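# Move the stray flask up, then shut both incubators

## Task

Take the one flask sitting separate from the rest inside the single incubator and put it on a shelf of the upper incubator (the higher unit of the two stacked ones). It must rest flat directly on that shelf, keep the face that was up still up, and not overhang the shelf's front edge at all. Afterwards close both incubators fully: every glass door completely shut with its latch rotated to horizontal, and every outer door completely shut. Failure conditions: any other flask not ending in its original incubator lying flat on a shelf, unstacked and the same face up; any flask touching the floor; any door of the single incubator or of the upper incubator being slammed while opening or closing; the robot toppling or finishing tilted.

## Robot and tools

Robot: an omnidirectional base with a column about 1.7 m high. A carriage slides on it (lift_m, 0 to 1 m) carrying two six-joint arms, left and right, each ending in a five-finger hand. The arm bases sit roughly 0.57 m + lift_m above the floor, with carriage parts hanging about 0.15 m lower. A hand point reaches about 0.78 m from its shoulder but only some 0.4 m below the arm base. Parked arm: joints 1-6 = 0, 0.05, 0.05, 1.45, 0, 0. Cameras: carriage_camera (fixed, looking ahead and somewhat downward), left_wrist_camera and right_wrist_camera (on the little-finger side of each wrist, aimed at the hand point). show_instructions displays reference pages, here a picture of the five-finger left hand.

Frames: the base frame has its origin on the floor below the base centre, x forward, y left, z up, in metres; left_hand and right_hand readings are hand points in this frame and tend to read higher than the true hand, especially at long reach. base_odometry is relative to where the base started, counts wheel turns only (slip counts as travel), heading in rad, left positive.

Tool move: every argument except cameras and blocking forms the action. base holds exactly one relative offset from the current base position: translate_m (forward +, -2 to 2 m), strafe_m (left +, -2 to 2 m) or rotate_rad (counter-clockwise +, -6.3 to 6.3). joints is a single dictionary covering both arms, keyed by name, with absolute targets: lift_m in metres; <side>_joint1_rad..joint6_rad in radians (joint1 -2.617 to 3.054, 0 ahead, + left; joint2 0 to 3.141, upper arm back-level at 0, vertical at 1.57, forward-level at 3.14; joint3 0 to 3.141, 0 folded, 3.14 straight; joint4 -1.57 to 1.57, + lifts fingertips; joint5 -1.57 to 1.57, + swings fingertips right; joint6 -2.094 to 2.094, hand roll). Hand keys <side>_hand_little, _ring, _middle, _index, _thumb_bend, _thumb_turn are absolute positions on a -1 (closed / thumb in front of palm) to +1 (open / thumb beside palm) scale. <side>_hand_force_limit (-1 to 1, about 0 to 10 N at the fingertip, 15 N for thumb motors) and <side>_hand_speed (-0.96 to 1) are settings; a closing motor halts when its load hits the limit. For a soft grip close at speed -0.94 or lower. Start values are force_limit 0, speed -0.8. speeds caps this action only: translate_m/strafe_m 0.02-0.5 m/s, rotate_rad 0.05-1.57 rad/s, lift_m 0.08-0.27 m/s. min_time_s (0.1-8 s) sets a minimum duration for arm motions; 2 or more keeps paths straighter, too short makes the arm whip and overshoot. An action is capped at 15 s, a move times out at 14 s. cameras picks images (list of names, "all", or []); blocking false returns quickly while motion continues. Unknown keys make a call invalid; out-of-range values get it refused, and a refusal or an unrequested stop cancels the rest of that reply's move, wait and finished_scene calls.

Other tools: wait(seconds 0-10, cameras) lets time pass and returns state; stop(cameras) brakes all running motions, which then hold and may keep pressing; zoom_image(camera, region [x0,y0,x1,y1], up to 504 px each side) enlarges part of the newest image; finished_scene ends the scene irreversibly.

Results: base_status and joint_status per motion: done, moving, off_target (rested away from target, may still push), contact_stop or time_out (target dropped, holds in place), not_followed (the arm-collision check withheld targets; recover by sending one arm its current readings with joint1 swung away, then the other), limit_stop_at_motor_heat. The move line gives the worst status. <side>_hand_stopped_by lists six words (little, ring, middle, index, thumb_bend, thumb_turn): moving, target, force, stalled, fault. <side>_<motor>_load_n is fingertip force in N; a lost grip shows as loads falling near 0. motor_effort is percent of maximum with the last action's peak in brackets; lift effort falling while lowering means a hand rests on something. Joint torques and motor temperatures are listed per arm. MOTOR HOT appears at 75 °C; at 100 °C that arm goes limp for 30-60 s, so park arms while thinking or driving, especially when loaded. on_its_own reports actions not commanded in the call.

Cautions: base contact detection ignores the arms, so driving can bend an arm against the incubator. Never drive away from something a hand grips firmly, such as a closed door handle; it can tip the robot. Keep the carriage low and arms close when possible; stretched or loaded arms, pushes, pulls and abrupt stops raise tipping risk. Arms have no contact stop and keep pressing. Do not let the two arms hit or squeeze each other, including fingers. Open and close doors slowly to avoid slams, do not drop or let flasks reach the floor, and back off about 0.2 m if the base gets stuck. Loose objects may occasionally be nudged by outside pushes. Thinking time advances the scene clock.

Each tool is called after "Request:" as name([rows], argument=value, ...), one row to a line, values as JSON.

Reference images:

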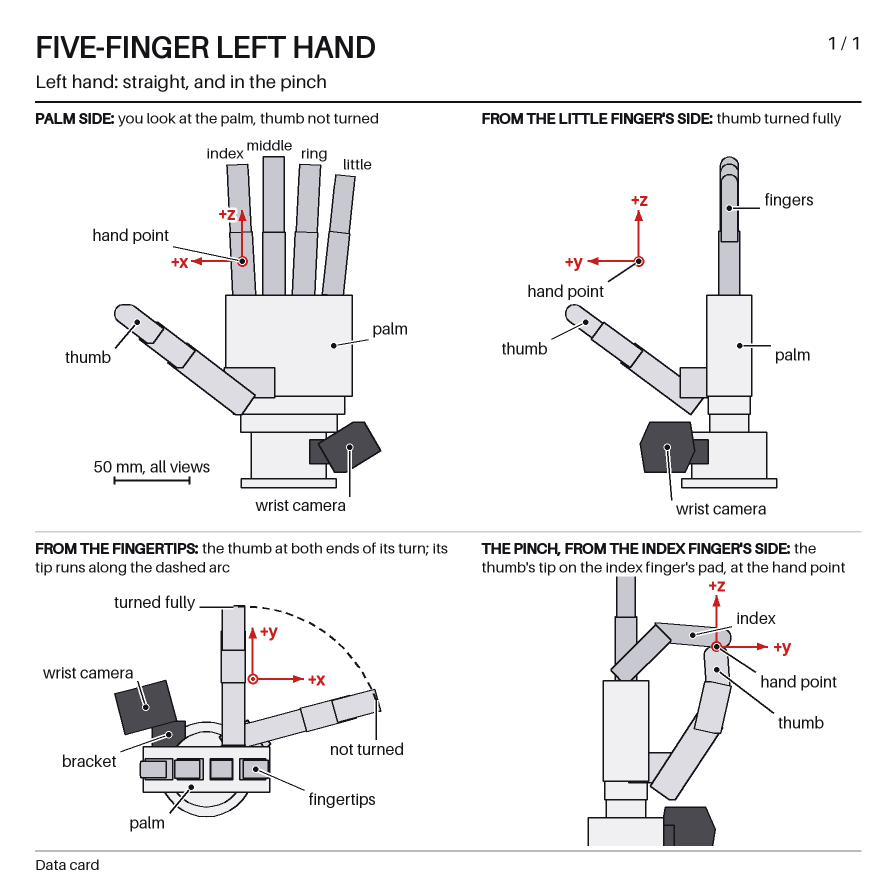

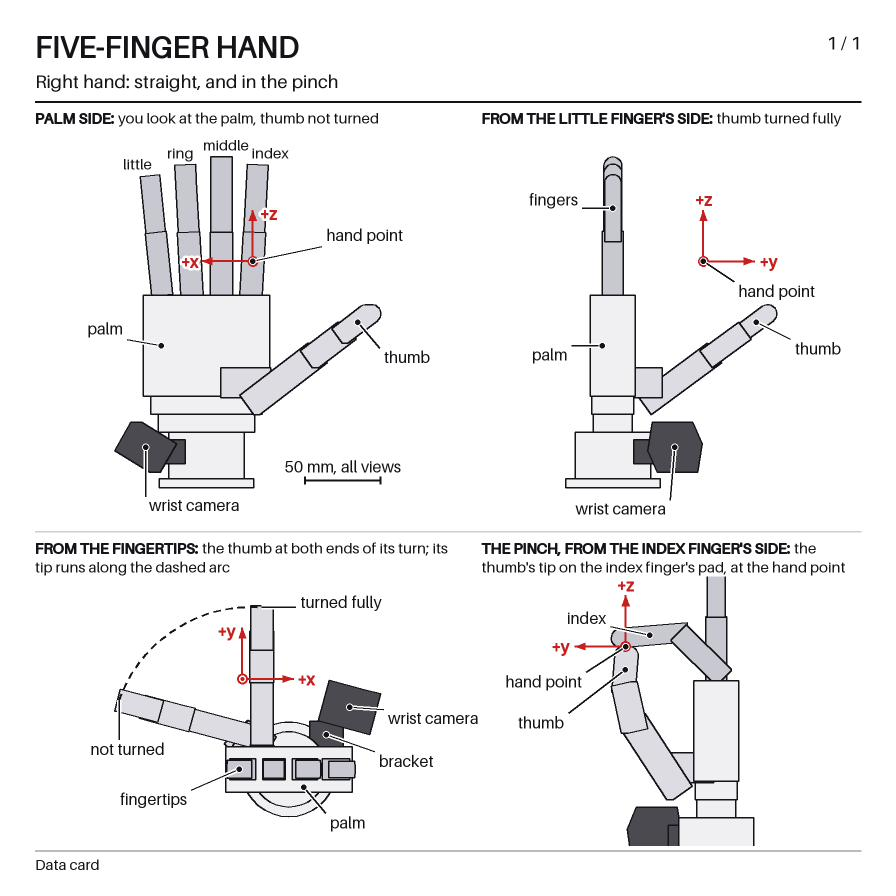

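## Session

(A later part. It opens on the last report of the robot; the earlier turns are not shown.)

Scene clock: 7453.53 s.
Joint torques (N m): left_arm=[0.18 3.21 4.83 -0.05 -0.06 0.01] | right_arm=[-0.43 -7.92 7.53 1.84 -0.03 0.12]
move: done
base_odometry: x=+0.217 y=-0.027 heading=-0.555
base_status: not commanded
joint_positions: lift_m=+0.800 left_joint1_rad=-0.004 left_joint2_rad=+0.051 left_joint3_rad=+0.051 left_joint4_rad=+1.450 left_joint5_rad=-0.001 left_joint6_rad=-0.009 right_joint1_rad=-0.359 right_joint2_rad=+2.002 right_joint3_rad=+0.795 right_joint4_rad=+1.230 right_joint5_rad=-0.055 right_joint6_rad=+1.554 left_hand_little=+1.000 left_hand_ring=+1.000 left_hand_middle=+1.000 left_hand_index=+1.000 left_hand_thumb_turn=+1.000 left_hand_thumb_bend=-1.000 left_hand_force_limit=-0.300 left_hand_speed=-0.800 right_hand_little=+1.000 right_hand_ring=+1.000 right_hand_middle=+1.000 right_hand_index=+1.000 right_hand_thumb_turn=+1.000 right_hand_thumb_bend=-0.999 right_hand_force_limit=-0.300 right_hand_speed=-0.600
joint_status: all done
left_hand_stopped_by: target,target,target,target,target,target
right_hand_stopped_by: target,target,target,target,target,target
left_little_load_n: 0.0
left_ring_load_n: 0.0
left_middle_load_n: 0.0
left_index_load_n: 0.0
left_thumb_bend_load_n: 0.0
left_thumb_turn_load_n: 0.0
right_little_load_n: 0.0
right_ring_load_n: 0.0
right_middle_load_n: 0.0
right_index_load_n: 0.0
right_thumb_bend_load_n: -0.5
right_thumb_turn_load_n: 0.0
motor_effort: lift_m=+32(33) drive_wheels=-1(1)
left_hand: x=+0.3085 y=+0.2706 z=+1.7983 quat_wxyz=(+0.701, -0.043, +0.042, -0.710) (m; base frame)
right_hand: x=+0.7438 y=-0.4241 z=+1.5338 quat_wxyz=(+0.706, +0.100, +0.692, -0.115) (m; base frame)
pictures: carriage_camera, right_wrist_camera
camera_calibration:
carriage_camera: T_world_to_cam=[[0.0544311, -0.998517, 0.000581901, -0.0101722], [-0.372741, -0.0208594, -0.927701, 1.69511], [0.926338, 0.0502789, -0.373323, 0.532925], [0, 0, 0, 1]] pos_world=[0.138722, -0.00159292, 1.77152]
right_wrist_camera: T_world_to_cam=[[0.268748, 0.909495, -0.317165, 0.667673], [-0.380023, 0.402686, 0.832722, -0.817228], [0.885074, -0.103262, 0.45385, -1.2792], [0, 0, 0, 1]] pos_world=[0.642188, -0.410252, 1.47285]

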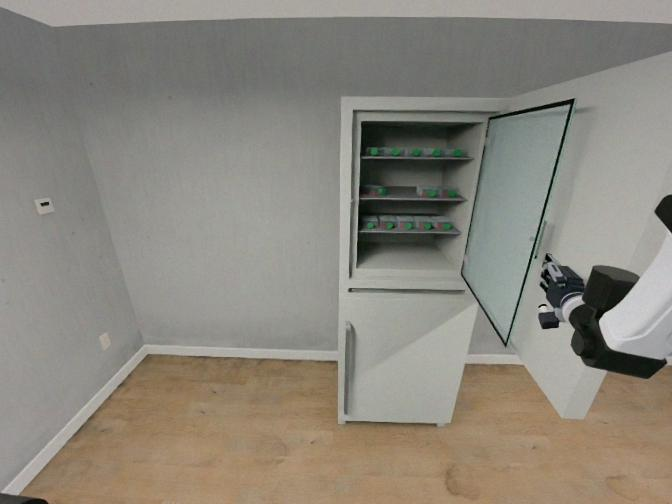

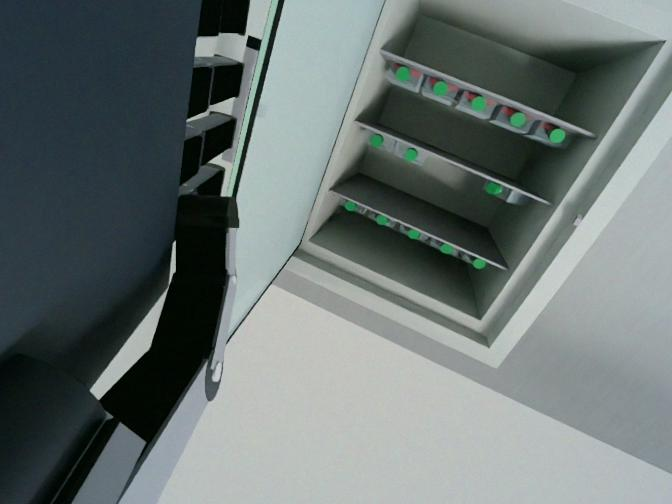

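Request:
move(joints={"lift_m": 0.69}, base={"strafe_m": -0.07}, speeds={"strafe_m": 0.06, "lift_m": 0.12}, cameras=["carriage_camera", "right_wrist_camera"])

Request:
zoom_image(camera="carriage_camera", region=[472, 100, 672, 350])

Scene clock: 7502.80 s.
Joint torques (N m): left_arm=[0.13 3.19 4.82 -0.05 -0.02 0.01] | right_arm=[-0.14 -8.68 6.94 1.95 0.02 0.11]
move: done
base_odometry: x=+0.179 y=-0.086 heading=-0.555
base_status: done
joint_positions: lift_m=+0.690 left_joint1_rad=-0.004 left_joint2_rad=+0.051 left_joint3_rad=+0.051 left_joint4_rad=+1.450 left_joint5_rad=-0.002 left_joint6_rad=-0.008 right_joint1_rad=-0.362 right_joint2_rad=+2.009 right_joint3_rad=+0.802 right_joint4_rad=+1.219 right_joint5_rad=-0.060 right_joint6_rad=+1.556 left_hand_little=+1.000 left_hand_ring=+1.000 left_hand_middle=+1.000 left_hand_index=+1.000 left_hand_thumb_turn=+1.000 left_hand_thumb_bend=-1.000 left_hand_force_limit=-0.300 left_hand_speed=-0.800 right_hand_little=+1.000 right_hand_ring=+1.000 right_hand_middle=+1.000 right_hand_index=+1.000 right_hand_thumb_turn=+1.000 right_hand_thumb_bend=-0.999 right_hand_force_limit=-0.300 right_hand_speed=-0.600
joint_status: all done
left_hand_stopped_by: target,target,target,target,target,target
right_hand_stopped_by: target,target,target,target,target,target
left_little_load_n: 0.0
left_ring_load_n: 0.0
left_middle_load_n: 0.0
left_index_load_n: 0.0
left_thumb_bend_load_n: 0.0
left_thumb_turn_load_n: 0.0
right_little_load_n: 0.0
right_ring_load_n: 0.0
right_middle_load_n: 0.0
right_index_load_n: 0.0
right_thumb_bend_load_n: 0.0
right_thumb_turn_load_n: 0.0
motor_effort: lift_m=+32(33) drive_wheels=-3(8)
left_hand: x=+0.3085 y=+0.2707 z=+1.6883 quat_wxyz=(+0.702, -0.043, +0.042, -0.710) (m; base frame)
right_hand: x=+0.7453 y=-0.4257 z=+1.4203 quat_wxyz=(+0.702, +0.101, +0.696, -0.113) (m; base frame)
pictures: carriage_camera, right_wrist_camera
camera_calibration:
carriage_camera: T_world_to_cam=[[0.0544311, -0.998517, 0.000581901, -0.0101082], [-0.372741, -0.0208594, -0.927701, 1.59306], [0.926338, 0.0502789, -0.373323, 0.491859], [0, 0, 0, 1]] pos_world=[0.138722, -0.00159292, 1.66152]
right_wrist_camera: T_world_to_cam=[[0.26421, 0.911708, -0.314613, 0.633358], [-0.372497, 0.397355, 0.838663, -0.737698], [0.889629, -0.10439, 0.444594, -1.21984], [0, 0, 0, 1]] pos_world=[0.643077, -0.411649, 1.36028]

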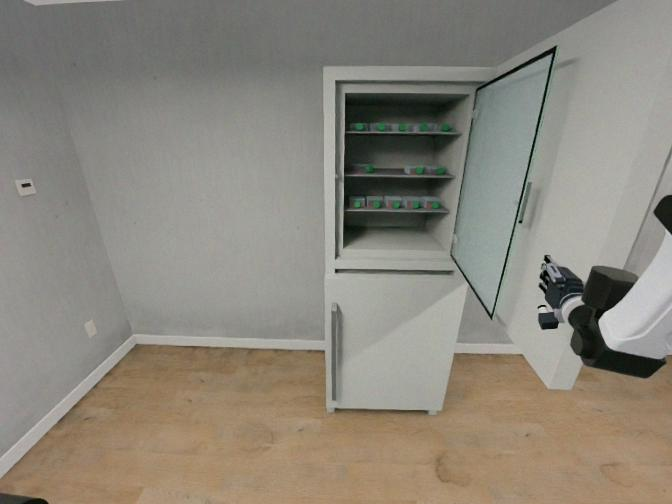

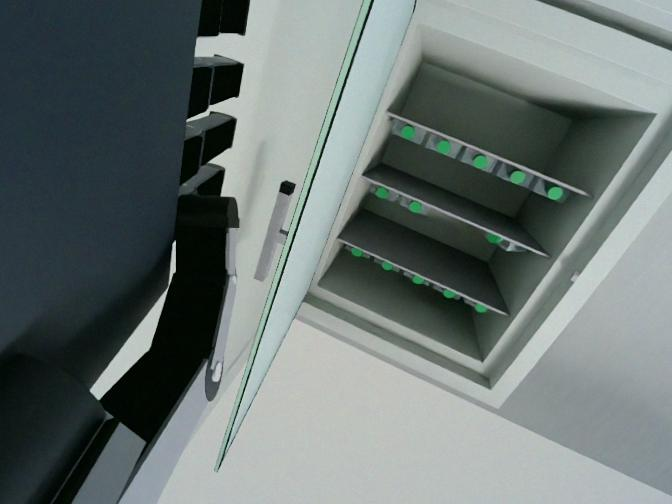

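Scaled by 2.016.

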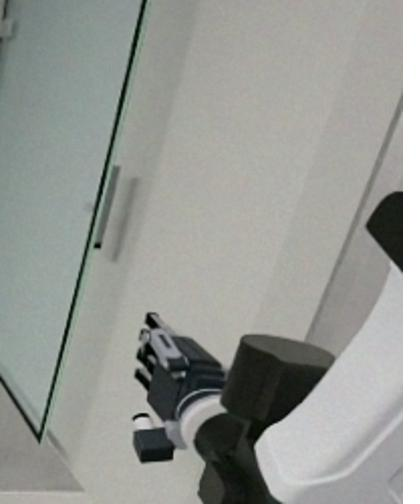

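Request:
move(joints={"right_joint1_rad": -0.41, "right_joint5_rad": -0.105}, min_time_s=1)

Request:
move(base={"translate_m": 0.1}, speeds={"translate_m": 0.08}, cameras=["carriage_camera", "right_wrist_camera"])

Request:
zoom_image(camera="carriage_camera", region=[472, 150, 672, 350])

Scene clock: 7518.20 s.
Joint torques (N m): left_arm=[0.14 3.22 4.82 -0.04 -0.05 0.01] | right_arm=[-0.4 -8.66 6.93 1.95 -0.03 0.11]
move: done
base_odometry: x=+0.179 y=-0.086 heading=-0.555
base_status: not commanded
joint_positions: lift_m=+0.690 left_joint1_rad=-0.004 left_joint2_rad=+0.051 left_joint3_rad=+0.051 left_joint4_rad=+1.450 left_joint5_rad=-0.002 left_joint6_rad=-0.008 right_joint1_rad=-0.406 right_joint2_rad=+2.009 right_joint3_rad=+0.802 right_joint4_rad=+1.219 right_joint5_rad=-0.096 right_joint6_rad=+1.556 left_hand_little=+1.000 left_hand_ring=+1.000 left_hand_middle=+1.000 left_hand_index=+1.000 left_hand_thumb_turn=+1.000 left_hand_thumb_bend=-1.000 left_hand_force_limit=-0.300 left_hand_speed=-0.800 right_hand_little=+1.000 right_hand_ring=+1.000 right_hand_middle=+1.000 right_hand_index=+1.000 right_hand_thumb_turn=+1.000 right_hand_thumb_bend=-0.999 right_hand_force_limit=-0.300 right_hand_speed=-0.600
joint_status: all done
left_hand_stopped_by: target,target,target,target,target,target
right_hand_stopped_by: target,target,target,target,target,target
left_little_load_n: 0.0
left_ring_load_n: 0.0
left_middle_load_n: 0.0
left_index_load_n: 0.0
left_thumb_bend_load_n: 0.0
left_thumb_turn_load_n: 0.0
right_little_load_n: 0.0
right_ring_load_n: 0.0
right_middle_load_n: 0.0
right_index_load_n: 0.0
right_thumb_bend_load_n: 0.0
right_thumb_turn_load_n: 0.0
motor_effort: lift_m=+32(32) drive_wheels=-3(3)
left_hand: x=+0.3085 y=+0.2707 z=+1.6883 quat_wxyz=(+0.702, -0.043, +0.042, -0.710) (m; base frame)
right_hand: x=+0.7396 y=-0.4411 z=+1.4202 quat_wxyz=(+0.702, +0.103, +0.695, -0.115) (m; base frame)
pictures: none

Scene clock: 7520.17 s.
Joint torques (N m): left_arm=[0.14 3.19 4.98 -0.08 -0.05 0.01] | right_arm=[-0.29 -8.66 6.93 1.95 -0.01 0.11]
move: done
base_odometry: x=+0.264 y=-0.139 heading=-0.556
base_status: done
joint_positions: lift_m=+0.690 left_joint1_rad=-0.004 left_joint2_rad=+0.051 left_joint3_rad=+0.051 left_joint4_rad=+1.450 left_joint5_rad=-0.002 left_joint6_rad=-0.008 right_joint1_rad=-0.407 right_joint2_rad=+2.009 right_joint3_rad=+0.802 right_joint4_rad=+1.219 right_joint5_rad=-0.098 right_joint6_rad=+1.556 left_hand_little=+1.000 left_hand_ring=+1.000 left_hand_middle=+1.000 left_hand_index=+1.000 left_hand_thumb_turn=+1.000 left_hand_thumb_bend=-1.000 left_hand_force_limit=-0.300 left_hand_speed=-0.800 right_hand_little=+1.000 right_hand_ring=+1.000 right_hand_middle=+1.000 right_hand_index=+1.000 right_hand_thumb_turn=+1.000 right_hand_thumb_bend=-0.999 right_hand_force_limit=-0.300 right_hand_speed=-0.600
joint_status: not commanded
left_hand_stopped_by: target,target,target,target,target,target
right_hand_stopped_by: target,target,target,target,target,target
left_little_load_n: 0.0
left_ring_load_n: 0.0
left_middle_load_n: 0.0
left_index_load_n: 0.0
left_thumb_bend_load_n: 0.0
left_thumb_turn_load_n: 0.0
right_little_load_n: 0.0
right_ring_load_n: 0.0
right_middle_load_n: 0.0
right_index_load_n: 0.0
right_thumb_bend_load_n: 0.0
right_thumb_turn_load_n: 0.0
motor_effort: lift_m=+32(32) drive_wheels=+3(11)
left_hand: x=+0.3086 y=+0.2707 z=+1.6883 quat_wxyz=(+0.702, -0.043, +0.042, -0.710) (m; base frame)
right_hand: x=+0.7394 y=-0.4414 z=+1.4202 quat_wxyz=(+0.702, +0.103, +0.695, -0.115) (m; base frame)
pictures: carriage_camera, right_wrist_camera
camera_calibration:
carriage_camera: T_world_to_cam=[[0.0544311, -0.998517, 0.000581901, -0.0101082], [-0.372741, -0.0208594, -0.927701, 1.59306], [0.926338, 0.0502789, -0.373323, 0.491859], [0, 0, 0, 1]] pos_world=[0.138722, -0.00159292, 1.66152]
right_wrist_camera: T_world_to_cam=[[0.270025, 0.909846, -0.315068, 0.644763], [-0.36977, 0.400121, 0.838554, -0.734271], [0.88902, -0.109928, 0.444476, -1.21808], [0, 0, 0, 1]] pos_world=[0.637283, -0.426738, 1.36028]

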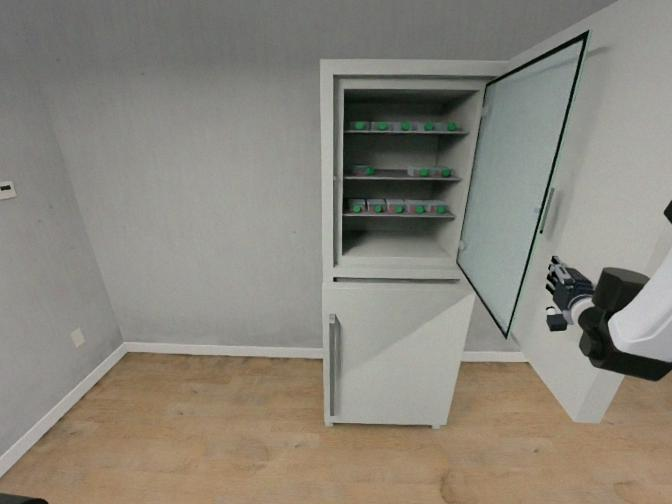

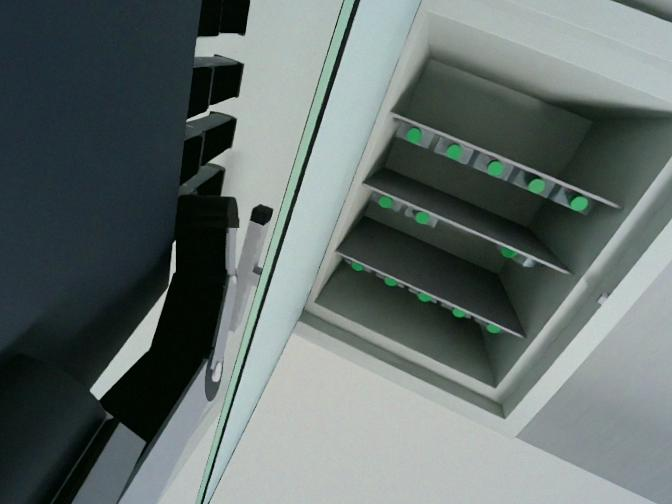

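Scaled by 2.520.

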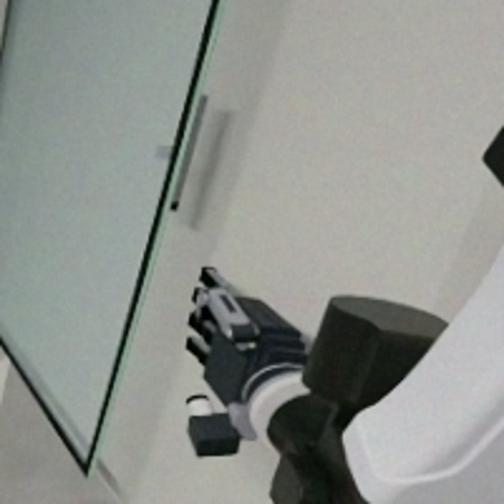

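Request:
move(base={"translate_m": 0.08}, speeds={"translate_m": 0.05}, cameras=["carriage_camera", "right_wrist_camera"])

Request:
zoom_image(camera="carriage_camera", region=[472, 150, 672, 350])

Scene clock: 7535.47 s.
Joint torques (N m): left_arm=[0.14 3.15 4.83 -0.06 -0.06 0.01] | right_arm=[-0.18 -8.66 6.94 1.95 0.01 0.11]
move: done
base_odometry: x=+0.332 y=-0.182 heading=-0.556
base_status: done
joint_positions: lift_m=+0.690 left_joint1_rad=-0.004 left_joint2_rad=+0.051 left_joint3_rad=+0.051 left_joint4_rad=+1.450 left_joint5_rad=-0.002 left_joint6_rad=-0.008 right_joint1_rad=-0.408 right_joint2_rad=+2.009 right_joint3_rad=+0.802 right_joint4_rad=+1.219 right_joint5_rad=-0.099 right_joint6_rad=+1.556 left_hand_little=+1.000 left_hand_ring=+1.000 left_hand_middle=+1.000 left_hand_index=+1.000 left_hand_thumb_turn=+1.000 left_hand_thumb_bend=-1.000 left_hand_force_limit=-0.300 left_hand_speed=-0.800 right_hand_little=+1.000 right_hand_ring=+1.000 right_hand_middle=+1.000 right_hand_index=+1.000 right_hand_thumb_turn=+1.000 right_hand_thumb_bend=-0.999 right_hand_force_limit=-0.300 right_hand_speed=-0.600
joint_status: not commanded
left_hand_stopped_by: target,target,target,target,target,target
right_hand_stopped_by: target,target,target,target,target,target
left_little_load_n: 0.0
left_ring_load_n: 0.0
left_middle_load_n: 0.0
left_index_load_n: 0.0
left_thumb_bend_load_n: 0.0
left_thumb_turn_load_n: 0.0
right_little_load_n: 0.0
right_ring_load_n: 0.0
right_middle_load_n: 0.0
right_index_load_n: 0.0
right_thumb_bend_load_n: 0.0
right_thumb_turn_load_n: 0.0
motor_effort: lift_m=+32(32) drive_wheels=-5(13)
left_hand: x=+0.3086 y=+0.2707 z=+1.6883 quat_wxyz=(+0.702, -0.043, +0.042, -0.710) (m; base frame)
right_hand: x=+0.7393 y=-0.4416 z=+1.4202 quat_wxyz=(+0.702, +0.102, +0.695, -0.115) (m; base frame)
pictures: carriage_camera, right_wrist_camera
camera_calibration:
carriage_camera: T_world_to_cam=[[0.0544311, -0.998517, 0.000581901, -0.0101082], [-0.372741, -0.0208594, -0.927701, 1.59306], [0.926338, 0.0502789, -0.373323, 0.491859], [0, 0, 0, 1]] pos_world=[0.138722, -0.00159292, 1.66152]
right_wrist_camera: T_world_to_cam=[[0.269739, 0.909922, -0.315093, 0.645222], [-0.369909, 0.40003, 0.838537, -0.734154], [0.889049, -0.10963, 0.444492, -1.21792], [0, 0, 0, 1]] pos_world=[0.637183, -0.426938, 1.36028]

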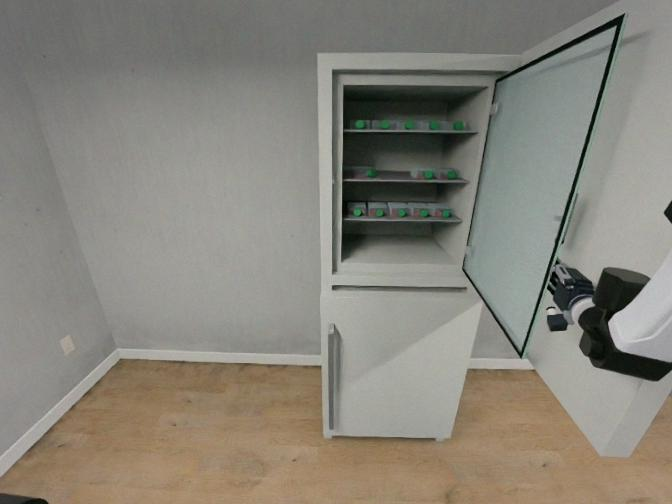

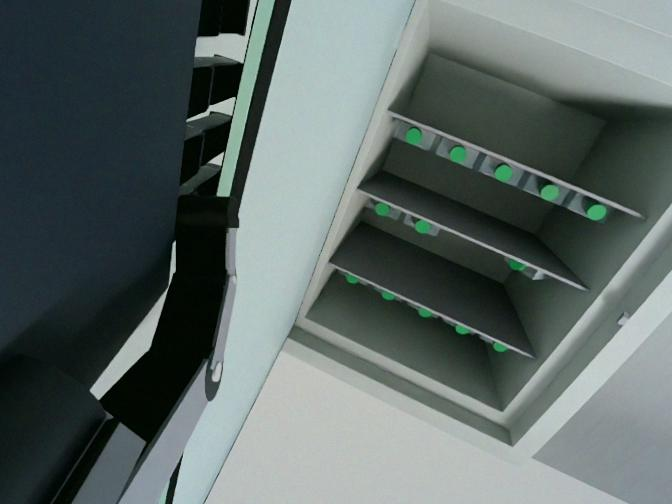

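Scaled by 2.520.

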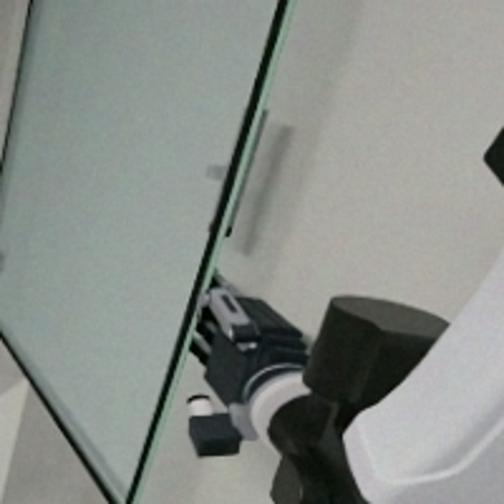

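Request:
move(base={"strafe_m": 0.09}, speeds={"strafe_m": 0.05}, cameras=["carriage_camera", "right_wrist_camera"])

Scene clock: 7548.23 s.
Joint torques (N m): left_arm=[0.1 3.22 4.83 -0.04 -0.09 0.01] | right_arm=[0.06 -8.65 6.94 1.95 -0.01 0.07]
move: done
base_odometry: x=+0.380 y=-0.105 heading=-0.557
base_status: done
joint_positions: lift_m=+0.690 left_joint1_rad=-0.003 left_joint2_rad=+0.051 left_joint3_rad=+0.051 left_joint4_rad=+1.450 left_joint5_rad=-0.002 left_joint6_rad=-0.008 right_joint1_rad=-0.411 right_joint2_rad=+2.009 right_joint3_rad=+0.802 right_joint4_rad=+1.219 right_joint5_rad=-0.097 right_joint6_rad=+1.560 left_hand_little=+1.000 left_hand_ring=+1.000 left_hand_middle=+1.000 left_hand_index=+1.000 left_hand_thumb_turn=+1.000 left_hand_thumb_bend=-1.000 left_hand_force_limit=-0.300 left_hand_speed=-0.800 right_hand_little=+1.000 right_hand_ring=+1.000 right_hand_middle=+1.000 right_hand_index=+1.000 right_hand_thumb_turn=+1.000 right_hand_thumb_bend=-0.999 right_hand_force_limit=-0.300 right_hand_speed=-0.600
joint_status: not commanded
left_hand_stopped_by: target,target,target,target,target,target
right_hand_stopped_by: target,target,target,target,target,target
left_little_load_n: 0.0
left_ring_load_n: 0.0
left_middle_load_n: 0.0
left_index_load_n: 0.0
left_thumb_bend_load_n: 0.0
left_thumb_turn_load_n: 0.0
right_little_load_n: 0.0
right_ring_load_n: 0.0
right_middle_load_n: 0.0
right_index_load_n: 0.0
right_thumb_bend_load_n: 0.0
right_thumb_turn_load_n: 0.0
motor_effort: lift_m=+32(32) drive_wheels=-4(9)
left_hand: x=+0.3086 y=+0.2707 z=+1.6883 quat_wxyz=(+0.702, -0.043, +0.042, -0.710) (m; base frame)
right_hand: x=+0.7389 y=-0.4435 z=+1.4205 quat_wxyz=(+0.702, +0.106, +0.695, -0.115) (m; base frame)
pictures: carriage_camera, right_wrist_camera
camera_calibration:
carriage_camera: T_world_to_cam=[[0.0544311, -0.998517, 0.000581901, -0.0101082], [-0.372741, -0.0208594, -0.927701, 1.59306], [0.926338, 0.0502789, -0.373323, 0.491859], [0, 0, 0, 1]] pos_world=[0.138722, -0.00159292, 1.66152]
right_wrist_camera: T_world_to_cam=[[0.274197, 0.909977, -0.31106, 0.638234], [-0.369151, 0.398273, 0.839706, -0.736743], [0.888, -0.115416, 0.445124, -1.22056], [0, 0, 0, 1]] pos_world=[0.636889, -0.428226, 1.36048]

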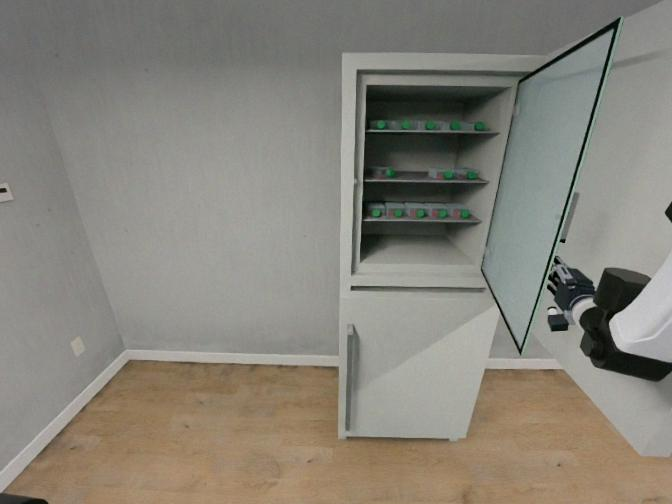

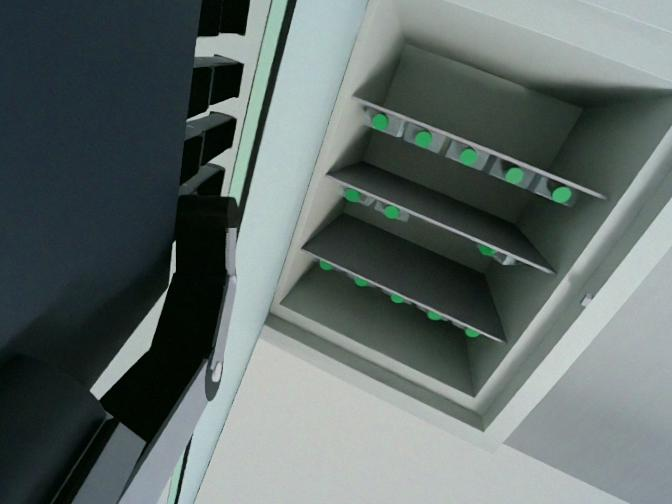

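Request:
move(base={"strafe_m": 0.11}, speeds={"strafe_m": 0.06})

Request:
move(base={"translate_m": 0.05}, speeds={"translate_m": 0.06}, cameras=["carriage_camera", "right_wrist_camera"])

Scene clock: 7558.17 s.
Joint torques (N m): left_arm=[0.08 3.21 4.83 -0.05 -0.12 0.01] | right_arm=[0.2 -8.65 6.97 1.94 -0.01 0.07]
move: done
base_odometry: x=+0.438 y=-0.012 heading=-0.557
base_status: done
joint_positions: lift_m=+0.690 left_joint1_rad=-0.003 left_joint2_rad=+0.051 left_joint3_rad=+0.051 left_joint4_rad=+1.450 left_joint5_rad=-0.001 left_joint6_rad=-0.008 right_joint1_rad=-0.412 right_joint2_rad=+2.009 right_joint3_rad=+0.802 right_joint4_rad=+1.219 right_joint5_rad=-0.097 right_joint6_rad=+1.561 left_hand_little=+1.000 left_hand_ring=+1.000 left_hand_middle=+1.000 left_hand_index=+1.000 left_hand_thumb_turn=+1.000 left_hand_thumb_bend=-1.000 left_hand_force_limit=-0.300 left_hand_speed=-0.800 right_hand_little=+1.000 right_hand_ring=+1.000 right_hand_middle=+1.000 right_hand_index=+1.000 right_hand_thumb_turn=+1.000 right_hand_thumb_bend=-0.999 right_hand_force_limit=-0.300 right_hand_speed=-0.600
joint_status: not commanded
left_hand_stopped_by: target,target,target,target,target,target
right_hand_stopped_by: target,target,target,target,target,target
left_little_load_n: 0.0
left_ring_load_n: 0.0
left_middle_load_n: 0.0
left_index_load_n: 0.0
left_thumb_bend_load_n: 0.0
left_thumb_turn_load_n: 0.0
right_little_load_n: 0.5
right_ring_load_n: 0.0
right_middle_load_n: 0.0
right_index_load_n: 0.0
right_thumb_bend_load_n: 0.0
right_thumb_turn_load_n: 0.0
motor_effort: lift_m=+32(32) drive_wheels=-3(11)
left_hand: x=+0.3086 y=+0.2707 z=+1.6883 quat_wxyz=(+0.702, -0.043, +0.042, -0.710) (m; base frame)
right_hand: x=+0.7387 y=-0.4441 z=+1.4205 quat_wxyz=(+0.702, +0.106, +0.695, -0.115) (m; base frame)
pictures: none

Scene clock: 7559.53 s.
Joint torques (N m): left_arm=[0.06 3.21 4.83 -0.03 -0.06 0.01] | right_arm=[0.17 -8.64 6.94 1.95 -0.02 0.06]
move: done
base_odometry: x=+0.481 y=-0.038 heading=-0.556
base_status: done
joint_positions: lift_m=+0.690 left_joint1_rad=-0.003 left_joint2_rad=+0.051 left_joint3_rad=+0.051 left_joint4_rad=+1.450 left_joint5_rad=-0.001 left_joint6_rad=-0.008 right_joint1_rad=-0.412 right_joint2_rad=+2.009 right_joint3_rad=+0.802 right_joint4_rad=+1.219 right_joint5_rad=-0.096 right_joint6_rad=+1.561 left_hand_little=+1.000 left_hand_ring=+1.000 left_hand_middle=+1.000 left_hand_index=+1.000 left_hand_thumb_turn=+1.000 left_hand_thumb_bend=-1.000 left_hand_force_limit=-0.300 left_hand_speed=-0.800 right_hand_little=+1.000 right_hand_ring=+1.000 right_hand_middle=+1.000 right_hand_index=+1.000 right_hand_thumb_turn=+1.000 right_hand_thumb_bend=-0.999 right_hand_force_limit=-0.300 right_hand_speed=-0.600
joint_status: not commanded
left_hand_stopped_by: target,target,target,target,target,target
right_hand_stopped_by: target,target,target,target,target,target
left_little_load_n: 0.0
left_ring_load_n: 0.0
left_middle_load_n: 0.0
left_index_load_n: 0.0
left_thumb_bend_load_n: 0.0
left_thumb_turn_load_n: 0.0
right_little_load_n: 0.0
right_ring_load_n: 0.0
right_middle_load_n: 0.0
right_index_load_n: 0.0
right_thumb_bend_load_n: 0.0
right_thumb_turn_load_n: 0.0
motor_effort: lift_m=+32(32) drive_wheels=-6(11)
left_hand: x=+0.3087 y=+0.2707 z=+1.6883 quat_wxyz=(+0.702, -0.043, +0.042, -0.710) (m; base frame)
right_hand: x=+0.7387 y=-0.4444 z=+1.4205 quat_wxyz=(+0.702, +0.107, +0.695, -0.116) (m; base frame)
pictures: carriage_camera, right_wrist_camera
camera_calibration:
carriage_camera: T_world_to_cam=[[0.0544311, -0.998517, 0.000581901, -0.0101082], [-0.372741, -0.0208594, -0.927701, 1.59306], [0.926338, 0.0502789, -0.373323, 0.491859], [0, 0, 0, 1]] pos_world=[0.138722, -0.00159292, 1.66152]
right_wrist_camera: T_world_to_cam=[[0.276728, 0.90946, -0.31033, 0.635974], [-0.368327, 0.398662, 0.839883, -0.737141], [0.887557, -0.118117, 0.4453, -1.22166], [0, 0, 0, 1]] pos_world=[0.636792, -0.428821, 1.36048]

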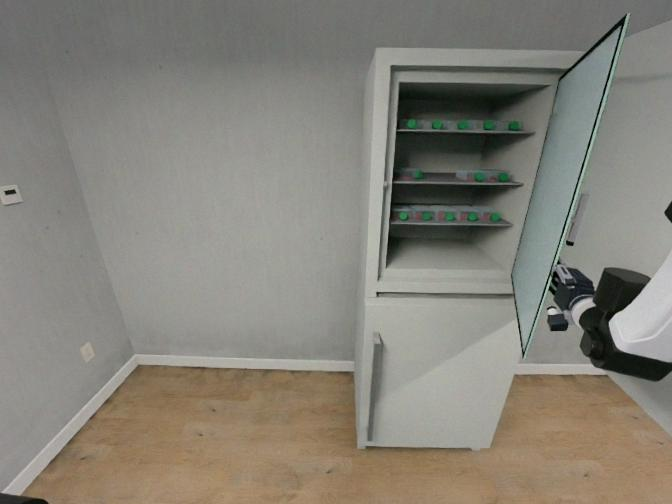

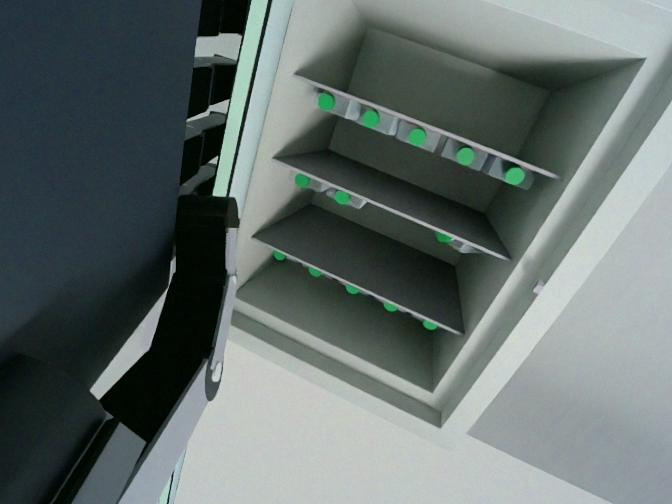

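Request:
move(base={"strafe_m": 0.11}, speeds={"strafe_m": 0.06})

Request:
move(base={"translate_m": 0.07}, speeds={"translate_m": 0.06}, cameras=["carriage_camera", "right_wrist_camera"])

Scene clock: 7568.70 s.
Joint torques (N m): left_arm=[0.08 3.22 4.82 -0.03 -0.07 0] | right_arm=[0.02 -8.66 6.95 1.94 -0.01 0.06]
move: done
base_odometry: x=+0.539 y=+0.055 heading=-0.557
base_status: done
joint_positions: lift_m=+0.690 left_joint1_rad=-0.003 left_joint2_rad=+0.051 left_joint3_rad=+0.051 left_joint4_rad=+1.450 left_joint5_rad=-0.001 left_joint6_rad=-0.008 right_joint1_rad=-0.411 right_joint2_rad=+2.009 right_joint3_rad=+0.802 right_joint4_rad=+1.219 right_joint5_rad=-0.098 right_joint6_rad=+1.561 left_hand_little=+1.000 left_hand_ring=+1.000 left_hand_middle=+1.000 left_hand_index=+1.000 left_hand_thumb_turn=+1.000 left_hand_thumb_bend=-1.000 left_hand_force_limit=-0.300 left_hand_speed=-0.800 right_hand_little=+1.000 right_hand_ring=+1.000 right_hand_middle=+1.000 right_hand_index=+1.000 right_hand_thumb_turn=+1.000 right_hand_thumb_bend=-0.999 right_hand_force_limit=-0.300 right_hand_speed=-0.600
joint_status: not commanded
left_hand_stopped_by: target,target,target,target,target,target
right_hand_stopped_by: target,target,target,target,target,target
left_little_load_n: 0.0
left_ring_load_n: 0.0
left_middle_load_n: 0.0
left_index_load_n: 0.0
left_thumb_bend_load_n: 0.0
left_thumb_turn_load_n: 0.0
right_little_load_n: 0.5
right_ring_load_n: 0.0
right_middle_load_n: 0.0
right_index_load_n: 0.0
right_thumb_bend_load_n: 0.0
right_thumb_turn_load_n: 0.0
motor_effort: lift_m=+32(32) drive_wheels=-3(12)
left_hand: x=+0.3087 y=+0.2707 z=+1.6883 quat_wxyz=(+0.702, -0.043, +0.042, -0.710) (m; base frame)
right_hand: x=+0.7389 y=-0.4434 z=+1.4205 quat_wxyz=(+0.702, +0.106, +0.695, -0.114) (m; base frame)
pictures: none

Scene clock: 7570.40 s.
Joint torques (N m): left_arm=[0.09 3.22 4.85 -0.04 -0.06 0.01] | right_arm=[-0.35 -8.62 7.5 1.88 0.13 0.06]
move: done
base_odometry: x=+0.599 y=+0.018 heading=-0.556
base_status: done
joint_positions: lift_m=+0.690 left_joint1_rad=-0.003 left_joint2_rad=+0.051 left_joint3_rad=+0.051 left_joint4_rad=+1.449 left_joint5_rad=-0.001 left_joint6_rad=-0.008 right_joint1_rad=-0.406 right_joint2_rad=+2.009 right_joint3_rad=+0.795 right_joint4_rad=+1.226 right_joint5_rad=-0.113 right_joint6_rad=+1.561 left_hand_little=+1.000 left_hand_ring=+1.000 left_hand_middle=+1.000 left_hand_index=+1.000 left_hand_thumb_turn=+1.000 left_hand_thumb_bend=-1.000 left_hand_force_limit=-0.300 left_hand_speed=-0.800 right_hand_little=+1.000 right_hand_ring=+1.000 right_hand_middle=+1.000 right_hand_index=+1.000 right_hand_thumb_turn=+1.000 right_hand_thumb_bend=-0.999 right_hand_force_limit=-0.300 right_hand_speed=-0.600
joint_status: not commanded
left_hand_stopped_by: target,target,target,target,target,target
right_hand_stopped_by: target,target,target,target,target,target
left_little_load_n: 0.0
left_ring_load_n: 0.0
left_middle_load_n: 0.0
left_index_load_n: 0.0
left_thumb_bend_load_n: 0.0
left_thumb_turn_load_n: 0.0
right_little_load_n: 0.0
right_ring_load_n: 0.0
right_middle_load_n: 0.0
right_index_load_n: 0.0
right_thumb_bend_load_n: 0.0
right_thumb_turn_load_n: -0.5
motor_effort: lift_m=+32(32) drive_wheels=-5(11)
left_hand: x=+0.3088 y=+0.2707 z=+1.6882 quat_wxyz=(+0.702, -0.043, +0.042, -0.710) (m; base frame)
right_hand: x=+0.7381 y=-0.4376 z=+1.4195 quat_wxyz=(+0.703, +0.099, +0.696, -0.108) (m; base frame)
pictures: carriage_camera, right_wrist_camera
camera_calibration:
carriage_camera: T_world_to_cam=[[0.0544311, -0.998517, 0.000581901, -0.0101082], [-0.372741, -0.0208594, -0.927701, 1.59306], [0.926338, 0.0502789, -0.373323, 0.491859], [0, 0, 0, 1]] pos_world=[0.138722, -0.00159292, 1.66152]
right_wrist_camera: T_world_to_cam=[[0.256536, 0.915289, -0.31054, 0.64737], [-0.376941, 0.390594, 0.839852, -0.736363], [0.890003, -0.0983976, 0.445211, -1.21293], [0, 0, 0, 1]] pos_world=[0.635869, -0.424261, 1.35948]

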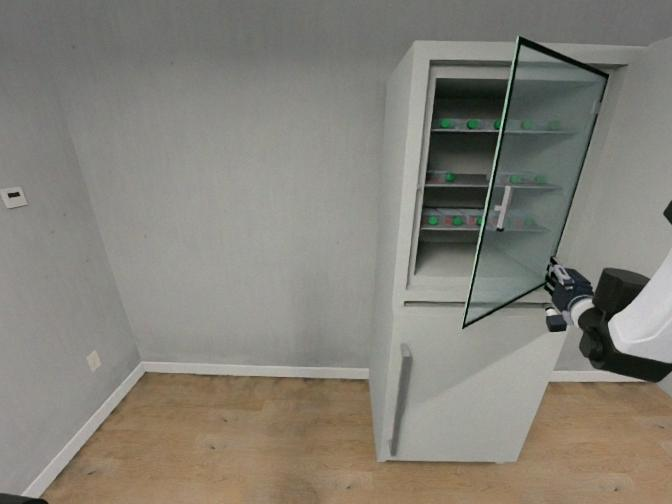

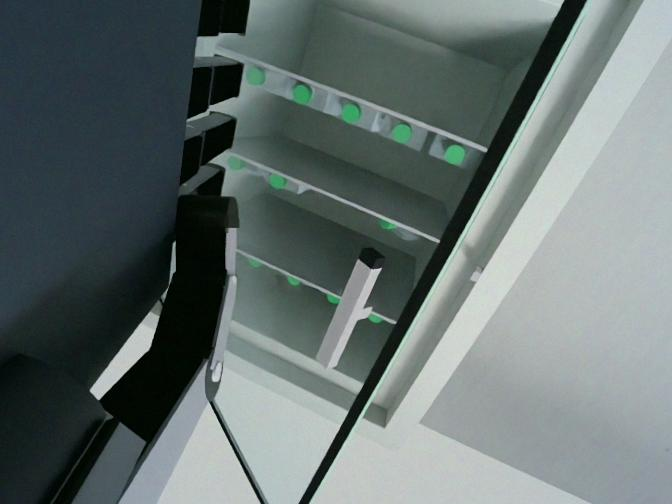

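Request:
wait(seconds=0.1, cameras=["carriage_camera"])

Scene clock: 7608.57 s.
Joint torques (N m): left_arm=[0.08 3.22 4.82 -0.03 -0.06 0.01] | right_arm=[-0.34 -8.62 7.53 1.87 0.13 0.06]
base_odometry: x=+0.599 y=+0.018 heading=-0.556
base_status: done
joint_positions: lift_m=+0.690 left_joint1_rad=-0.003 left_joint2_rad=+0.051 left_joint3_rad=+0.051 left_joint4_rad=+1.449 left_joint5_rad=-0.001 left_joint6_rad=-0.008 right_joint1_rad=-0.406 right_joint2_rad=+2.009 right_joint3_rad=+0.795 right_joint4_rad=+1.226 right_joint5_rad=-0.113 right_joint6_rad=+1.561 left_hand_little=+1.000 left_hand_ring=+1.000 left_hand_middle=+1.000 left_hand_index=+1.000 left_hand_thumb_turn=+1.000 left_hand_thumb_bend=-1.000 left_hand_force_limit=-0.300 left_hand_speed=-0.800 right_hand_little=+1.000 right_hand_ring=+1.000 right_hand_middle=+1.000 right_hand_index=+1.000 right_hand_thumb_turn=+1.000 right_hand_thumb_bend=-0.999 right_hand_force_limit=-0.300 right_hand_speed=-0.600
joint_status: not commanded
left_hand_stopped_by: target,target,target,target,target,target
right_hand_stopped_by: target,target,target,target,target,target
left_little_load_n: 0.0
left_ring_load_n: 0.0
left_middle_load_n: 0.0
left_index_load_n: 0.0
left_thumb_bend_load_n: 0.0
left_thumb_turn_load_n: 0.0
right_little_load_n: 0.0
right_ring_load_n: 0.0
right_middle_load_n: 0.0
right_index_load_n: 0.0
right_thumb_bend_load_n: 0.0
right_thumb_turn_load_n: 0.0
motor_effort: lift_m=+32(32) drive_wheels=-5(11)
left_hand: x=+0.3088 y=+0.2707 z=+1.6882 quat_wxyz=(+0.702, -0.043, +0.042, -0.710) (m; base frame)
right_hand: x=+0.7381 y=-0.4376 z=+1.4195 quat_wxyz=(+0.703, +0.099, +0.696, -0.108) (m; base frame)
wait: 0.10 s; at rest from the start
pictures: carriage_camera
camera_calibration:
carriage_camera: T_world_to_cam=[[0.0544311, -0.998517, 0.000581901, -0.0101082], [-0.372741, -0.0208594, -0.927701, 1.59306], [0.926338, 0.0502789, -0.373323, 0.491859], [0, 0, 0, 1]] pos_world=[0.138722, -0.00159292, 1.66152]

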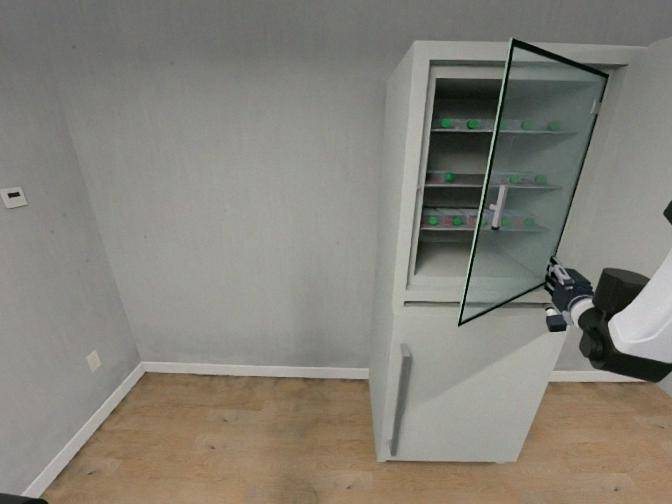

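Request:
move(base={"translate_m": -0.05}, speeds={"translate_m": 0.06})

Request:
move(joints={"right_joint1_rad": -0.144, "right_joint2_rad": 1.975, "right_joint3_rad": 0.73, "right_joint4_rad": 1.255, "right_joint5_rad": -0.044}, min_time_s=2, cameras=["carriage_camera", "right_wrist_camera"])

Scene clock: 7619.60 s.
Joint torques (N m): left_arm=[0.08 3.25 4.83 -0.04 -0.06 0.01] | right_arm=[-0.32 -8.64 7.3 1.88 0.12 0.06]
move: done
base_odometry: x=+0.556 y=+0.045 heading=-0.556
base_status: done
joint_positions: lift_m=+0.690 left_joint1_rad=-0.003 left_joint2_rad=+0.051 left_joint3_rad=+0.051 left_joint4_rad=+1.449 left_joint5_rad=-0.001 left_joint6_rad=-0.008 right_joint1_rad=-0.407 right_joint2_rad=+2.009 right_joint3_rad=+0.797 right_joint4_rad=+1.225 right_joint5_rad=-0.112 right_joint6_rad=+1.561 left_hand_little=+1.000 left_hand_ring=+1.000 left_hand_middle=+1.000 left_hand_index=+1.000 left_hand_thumb_turn=+1.000 left_hand_thumb_bend=-1.000 left_hand_force_limit=-0.300 left_hand_speed=-0.800 right_hand_little=+1.000 right_hand_ring=+1.000 right_hand_middle=+1.000 right_hand_index=+1.000 right_hand_thumb_turn=+1.000 right_hand_thumb_bend=-0.999 right_hand_force_limit=-0.300 right_hand_speed=-0.600
joint_status: not commanded
left_hand_stopped_by: target,target,target,target,target,target
right_hand_stopped_by: target,target,target,target,target,target
left_little_load_n: 0.0
left_ring_load_n: 0.0
left_middle_load_n: 0.5
left_index_load_n: 0.0
left_thumb_bend_load_n: 0.0
left_thumb_turn_load_n: 0.0
right_little_load_n: 0.0
right_ring_load_n: 0.0
right_middle_load_n: 0.0
right_index_load_n: 0.0
right_thumb_bend_load_n: 0.0
right_thumb_turn_load_n: 0.0
motor_effort: lift_m=+32(32) drive_wheels=+4(13)
left_hand: x=+0.3088 y=+0.2707 z=+1.6882 quat_wxyz=(+0.702, -0.043, +0.042, -0.710) (m; base frame)
right_hand: x=+0.7385 y=-0.4382 z=+1.4204 quat_wxyz=(+0.704, +0.099, +0.695, -0.109) (m; base frame)
pictures: none

Scene clock: 7621.90 s.
Joint torques (N m): left_arm=[0.08 3.21 4.83 -0.02 -0.06 0] | right_arm=[0.5 -12.44 4.29 2.18 0.13 0.06]
move: done
base_odometry: x=+0.556 y=+0.045 heading=-0.556
base_status: not commanded
joint_positions: lift_m=+0.690 left_joint1_rad=-0.003 left_joint2_rad=+0.051 left_joint3_rad=+0.051 left_joint4_rad=+1.449 left_joint5_rad=-0.001 left_joint6_rad=-0.008 right_joint1_rad=-0.149 right_joint2_rad=+2.003 right_joint3_rad=+0.743 right_joint4_rad=+1.246 right_joint5_rad=-0.053 right_joint6_rad=+1.561 left_hand_little=+1.000 left_hand_ring=+1.000 left_hand_middle=+1.000 left_hand_index=+1.000 left_hand_thumb_turn=+1.000 left_hand_thumb_bend=-1.000 left_hand_force_limit=-0.300 left_hand_speed=-0.800 right_hand_little=+1.000 right_hand_ring=+1.000 right_hand_middle=+1.000 right_hand_index=+1.000 right_hand_thumb_turn=+1.000 right_hand_thumb_bend=-0.999 right_hand_force_limit=-0.300 right_hand_speed=-0.600
joint_status: all done
left_hand_stopped_by: target,target,target,target,target,target
right_hand_stopped_by: target,target,target,target,target,target
left_little_load_n: 0.0
left_ring_load_n: 0.0
left_middle_load_n: 0.0
left_index_load_n: 0.0
left_thumb_bend_load_n: 0.0
left_thumb_turn_load_n: 0.0
right_little_load_n: 0.0
right_ring_load_n: 0.0
right_middle_load_n: 0.0
right_index_load_n: 0.0
right_thumb_bend_load_n: 0.0
right_thumb_turn_load_n: 0.0
motor_effort: lift_m=+32(32) drive_wheels=+4(4)
left_hand: x=+0.3088 y=+0.2707 z=+1.6882 quat_wxyz=(+0.702, -0.043, +0.042, -0.710) (m; base frame)
right_hand: x=+0.7480 y=-0.3104 z=+1.4069 quat_wxyz=(+0.701, +0.031, +0.711, -0.037) (m; base frame)
pictures: carriage_camera, right_wrist_camera
camera_calibration:
carriage_camera: T_world_to_cam=[[0.0544311, -0.998517, 0.000581901, -0.0101082], [-0.372741, -0.0208594, -0.927701, 1.59306], [0.926338, 0.0502789, -0.373323, 0.491859], [0, 0, 0, 1]] pos_world=[0.138722, -0.00159292, 1.66152]
right_wrist_camera: T_world_to_cam=[[0.0638262, 0.949254, -0.307965, 0.675576], [-0.42438, 0.305119, 0.852528, -0.780632], [0.903232, 0.0762805, 0.422319, -1.12704], [0, 0, 0, 1]] pos_world=[0.643575, -0.317136, 1.34953]

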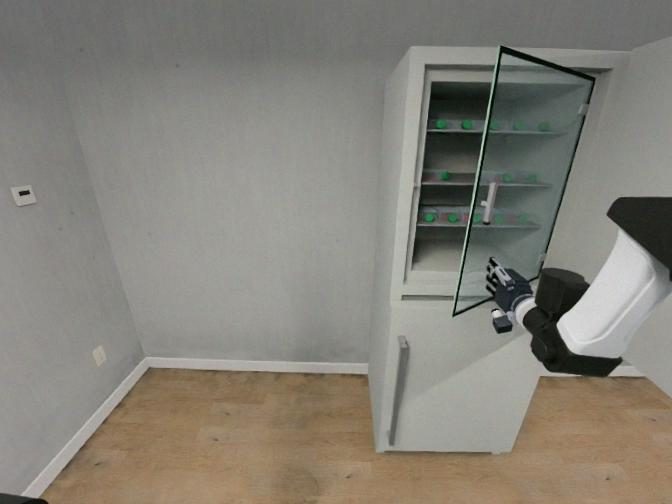

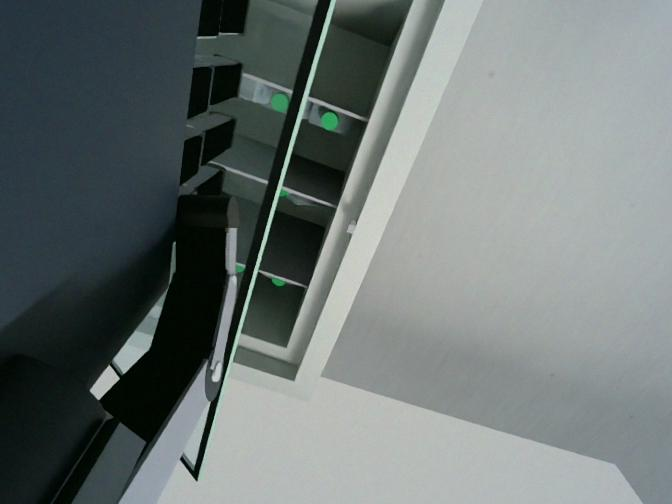

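Request:
move(base={"translate_m": 0.16}, speeds={"translate_m": 0.05}, cameras=["carriage_camera", "right_wrist_camera"])

Scene clock: 7636.87 s.
Joint torques (N m): left_arm=[0.09 3.22 4.97 -0.04 -0.06 0.01] | right_arm=[0.49 -12.26 4.49 2.15 0.1 0.06]
move: done
base_odometry: x=+0.692 y=-0.040 heading=-0.556
base_status: done
joint_positions: lift_m=+0.690 left_joint1_rad=-0.003 left_joint2_rad=+0.051 left_joint3_rad=+0.051 left_joint4_rad=+1.448 left_joint5_rad=-0.001 left_joint6_rad=-0.008 right_joint1_rad=-0.149 right_joint2_rad=+2.001 right_joint3_rad=+0.741 right_joint4_rad=+1.249 right_joint5_rad=-0.048 right_joint6_rad=+1.561 left_hand_little=+1.000 left_hand_ring=+1.000 left_hand_middle=+1.000 left_hand_index=+1.000 left_hand_thumb_turn=+1.000 left_hand_thumb_bend=-1.000 left_hand_force_limit=-0.300 left_hand_speed=-0.800 right_hand_little=+1.000 right_hand_ring=+1.000 right_hand_middle=+1.000 right_hand_index=+1.000 right_hand_thumb_turn=+1.000 right_hand_thumb_bend=-0.999 right_hand_force_limit=-0.300 right_hand_speed=-0.600
joint_status: not commanded
left_hand_stopped_by: target,target,target,target,target,target
right_hand_stopped_by: target,target,target,target,target,target
left_little_load_n: 0.0
left_ring_load_n: 0.0
left_middle_load_n: 0.0
left_index_load_n: 0.0
left_thumb_bend_load_n: 0.0
left_thumb_turn_load_n: 0.0
right_little_load_n: -0.5
right_ring_load_n: 0.0
right_middle_load_n: 0.0
right_index_load_n: 0.0
right_thumb_bend_load_n: -0.5
right_thumb_turn_load_n: 0.0
motor_effort: lift_m=+32(32) drive_wheels=-5(13)
left_hand: x=+0.3091 y=+0.2706 z=+1.6881 quat_wxyz=(+0.702, -0.044, +0.043, -0.710) (m; base frame)
right_hand: x=+0.7476 y=-0.3113 z=+1.4077 quat_wxyz=(+0.702, +0.033, +0.710, -0.039) (m; base frame)
pictures: carriage_camera, right_wrist_camera
camera_calibration:
carriage_camera: T_world_to_cam=[[0.0544311, -0.998517, 0.000581901, -0.0101082], [-0.372741, -0.0208594, -0.927701, 1.59306], [0.926338, 0.0502789, -0.373323, 0.491859], [0, 0, 0, 1]] pos_world=[0.138722, -0.00159292, 1.66152]
right_wrist_camera: T_world_to_cam=[[0.0693637, 0.948791, -0.308194, 0.672748], [-0.425068, 0.3076, 0.851293, -0.778246], [0.9025, 0.0719547, 0.424637, -1.13103], [0, 0, 0, 1]] pos_world=[0.64328, -0.317527, 1.35013]

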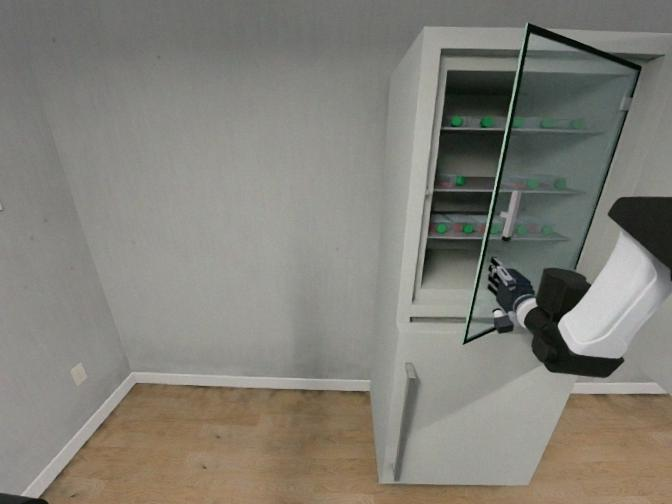

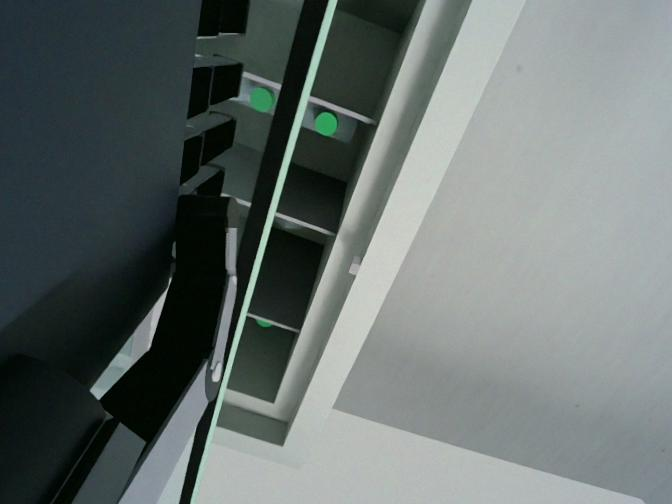

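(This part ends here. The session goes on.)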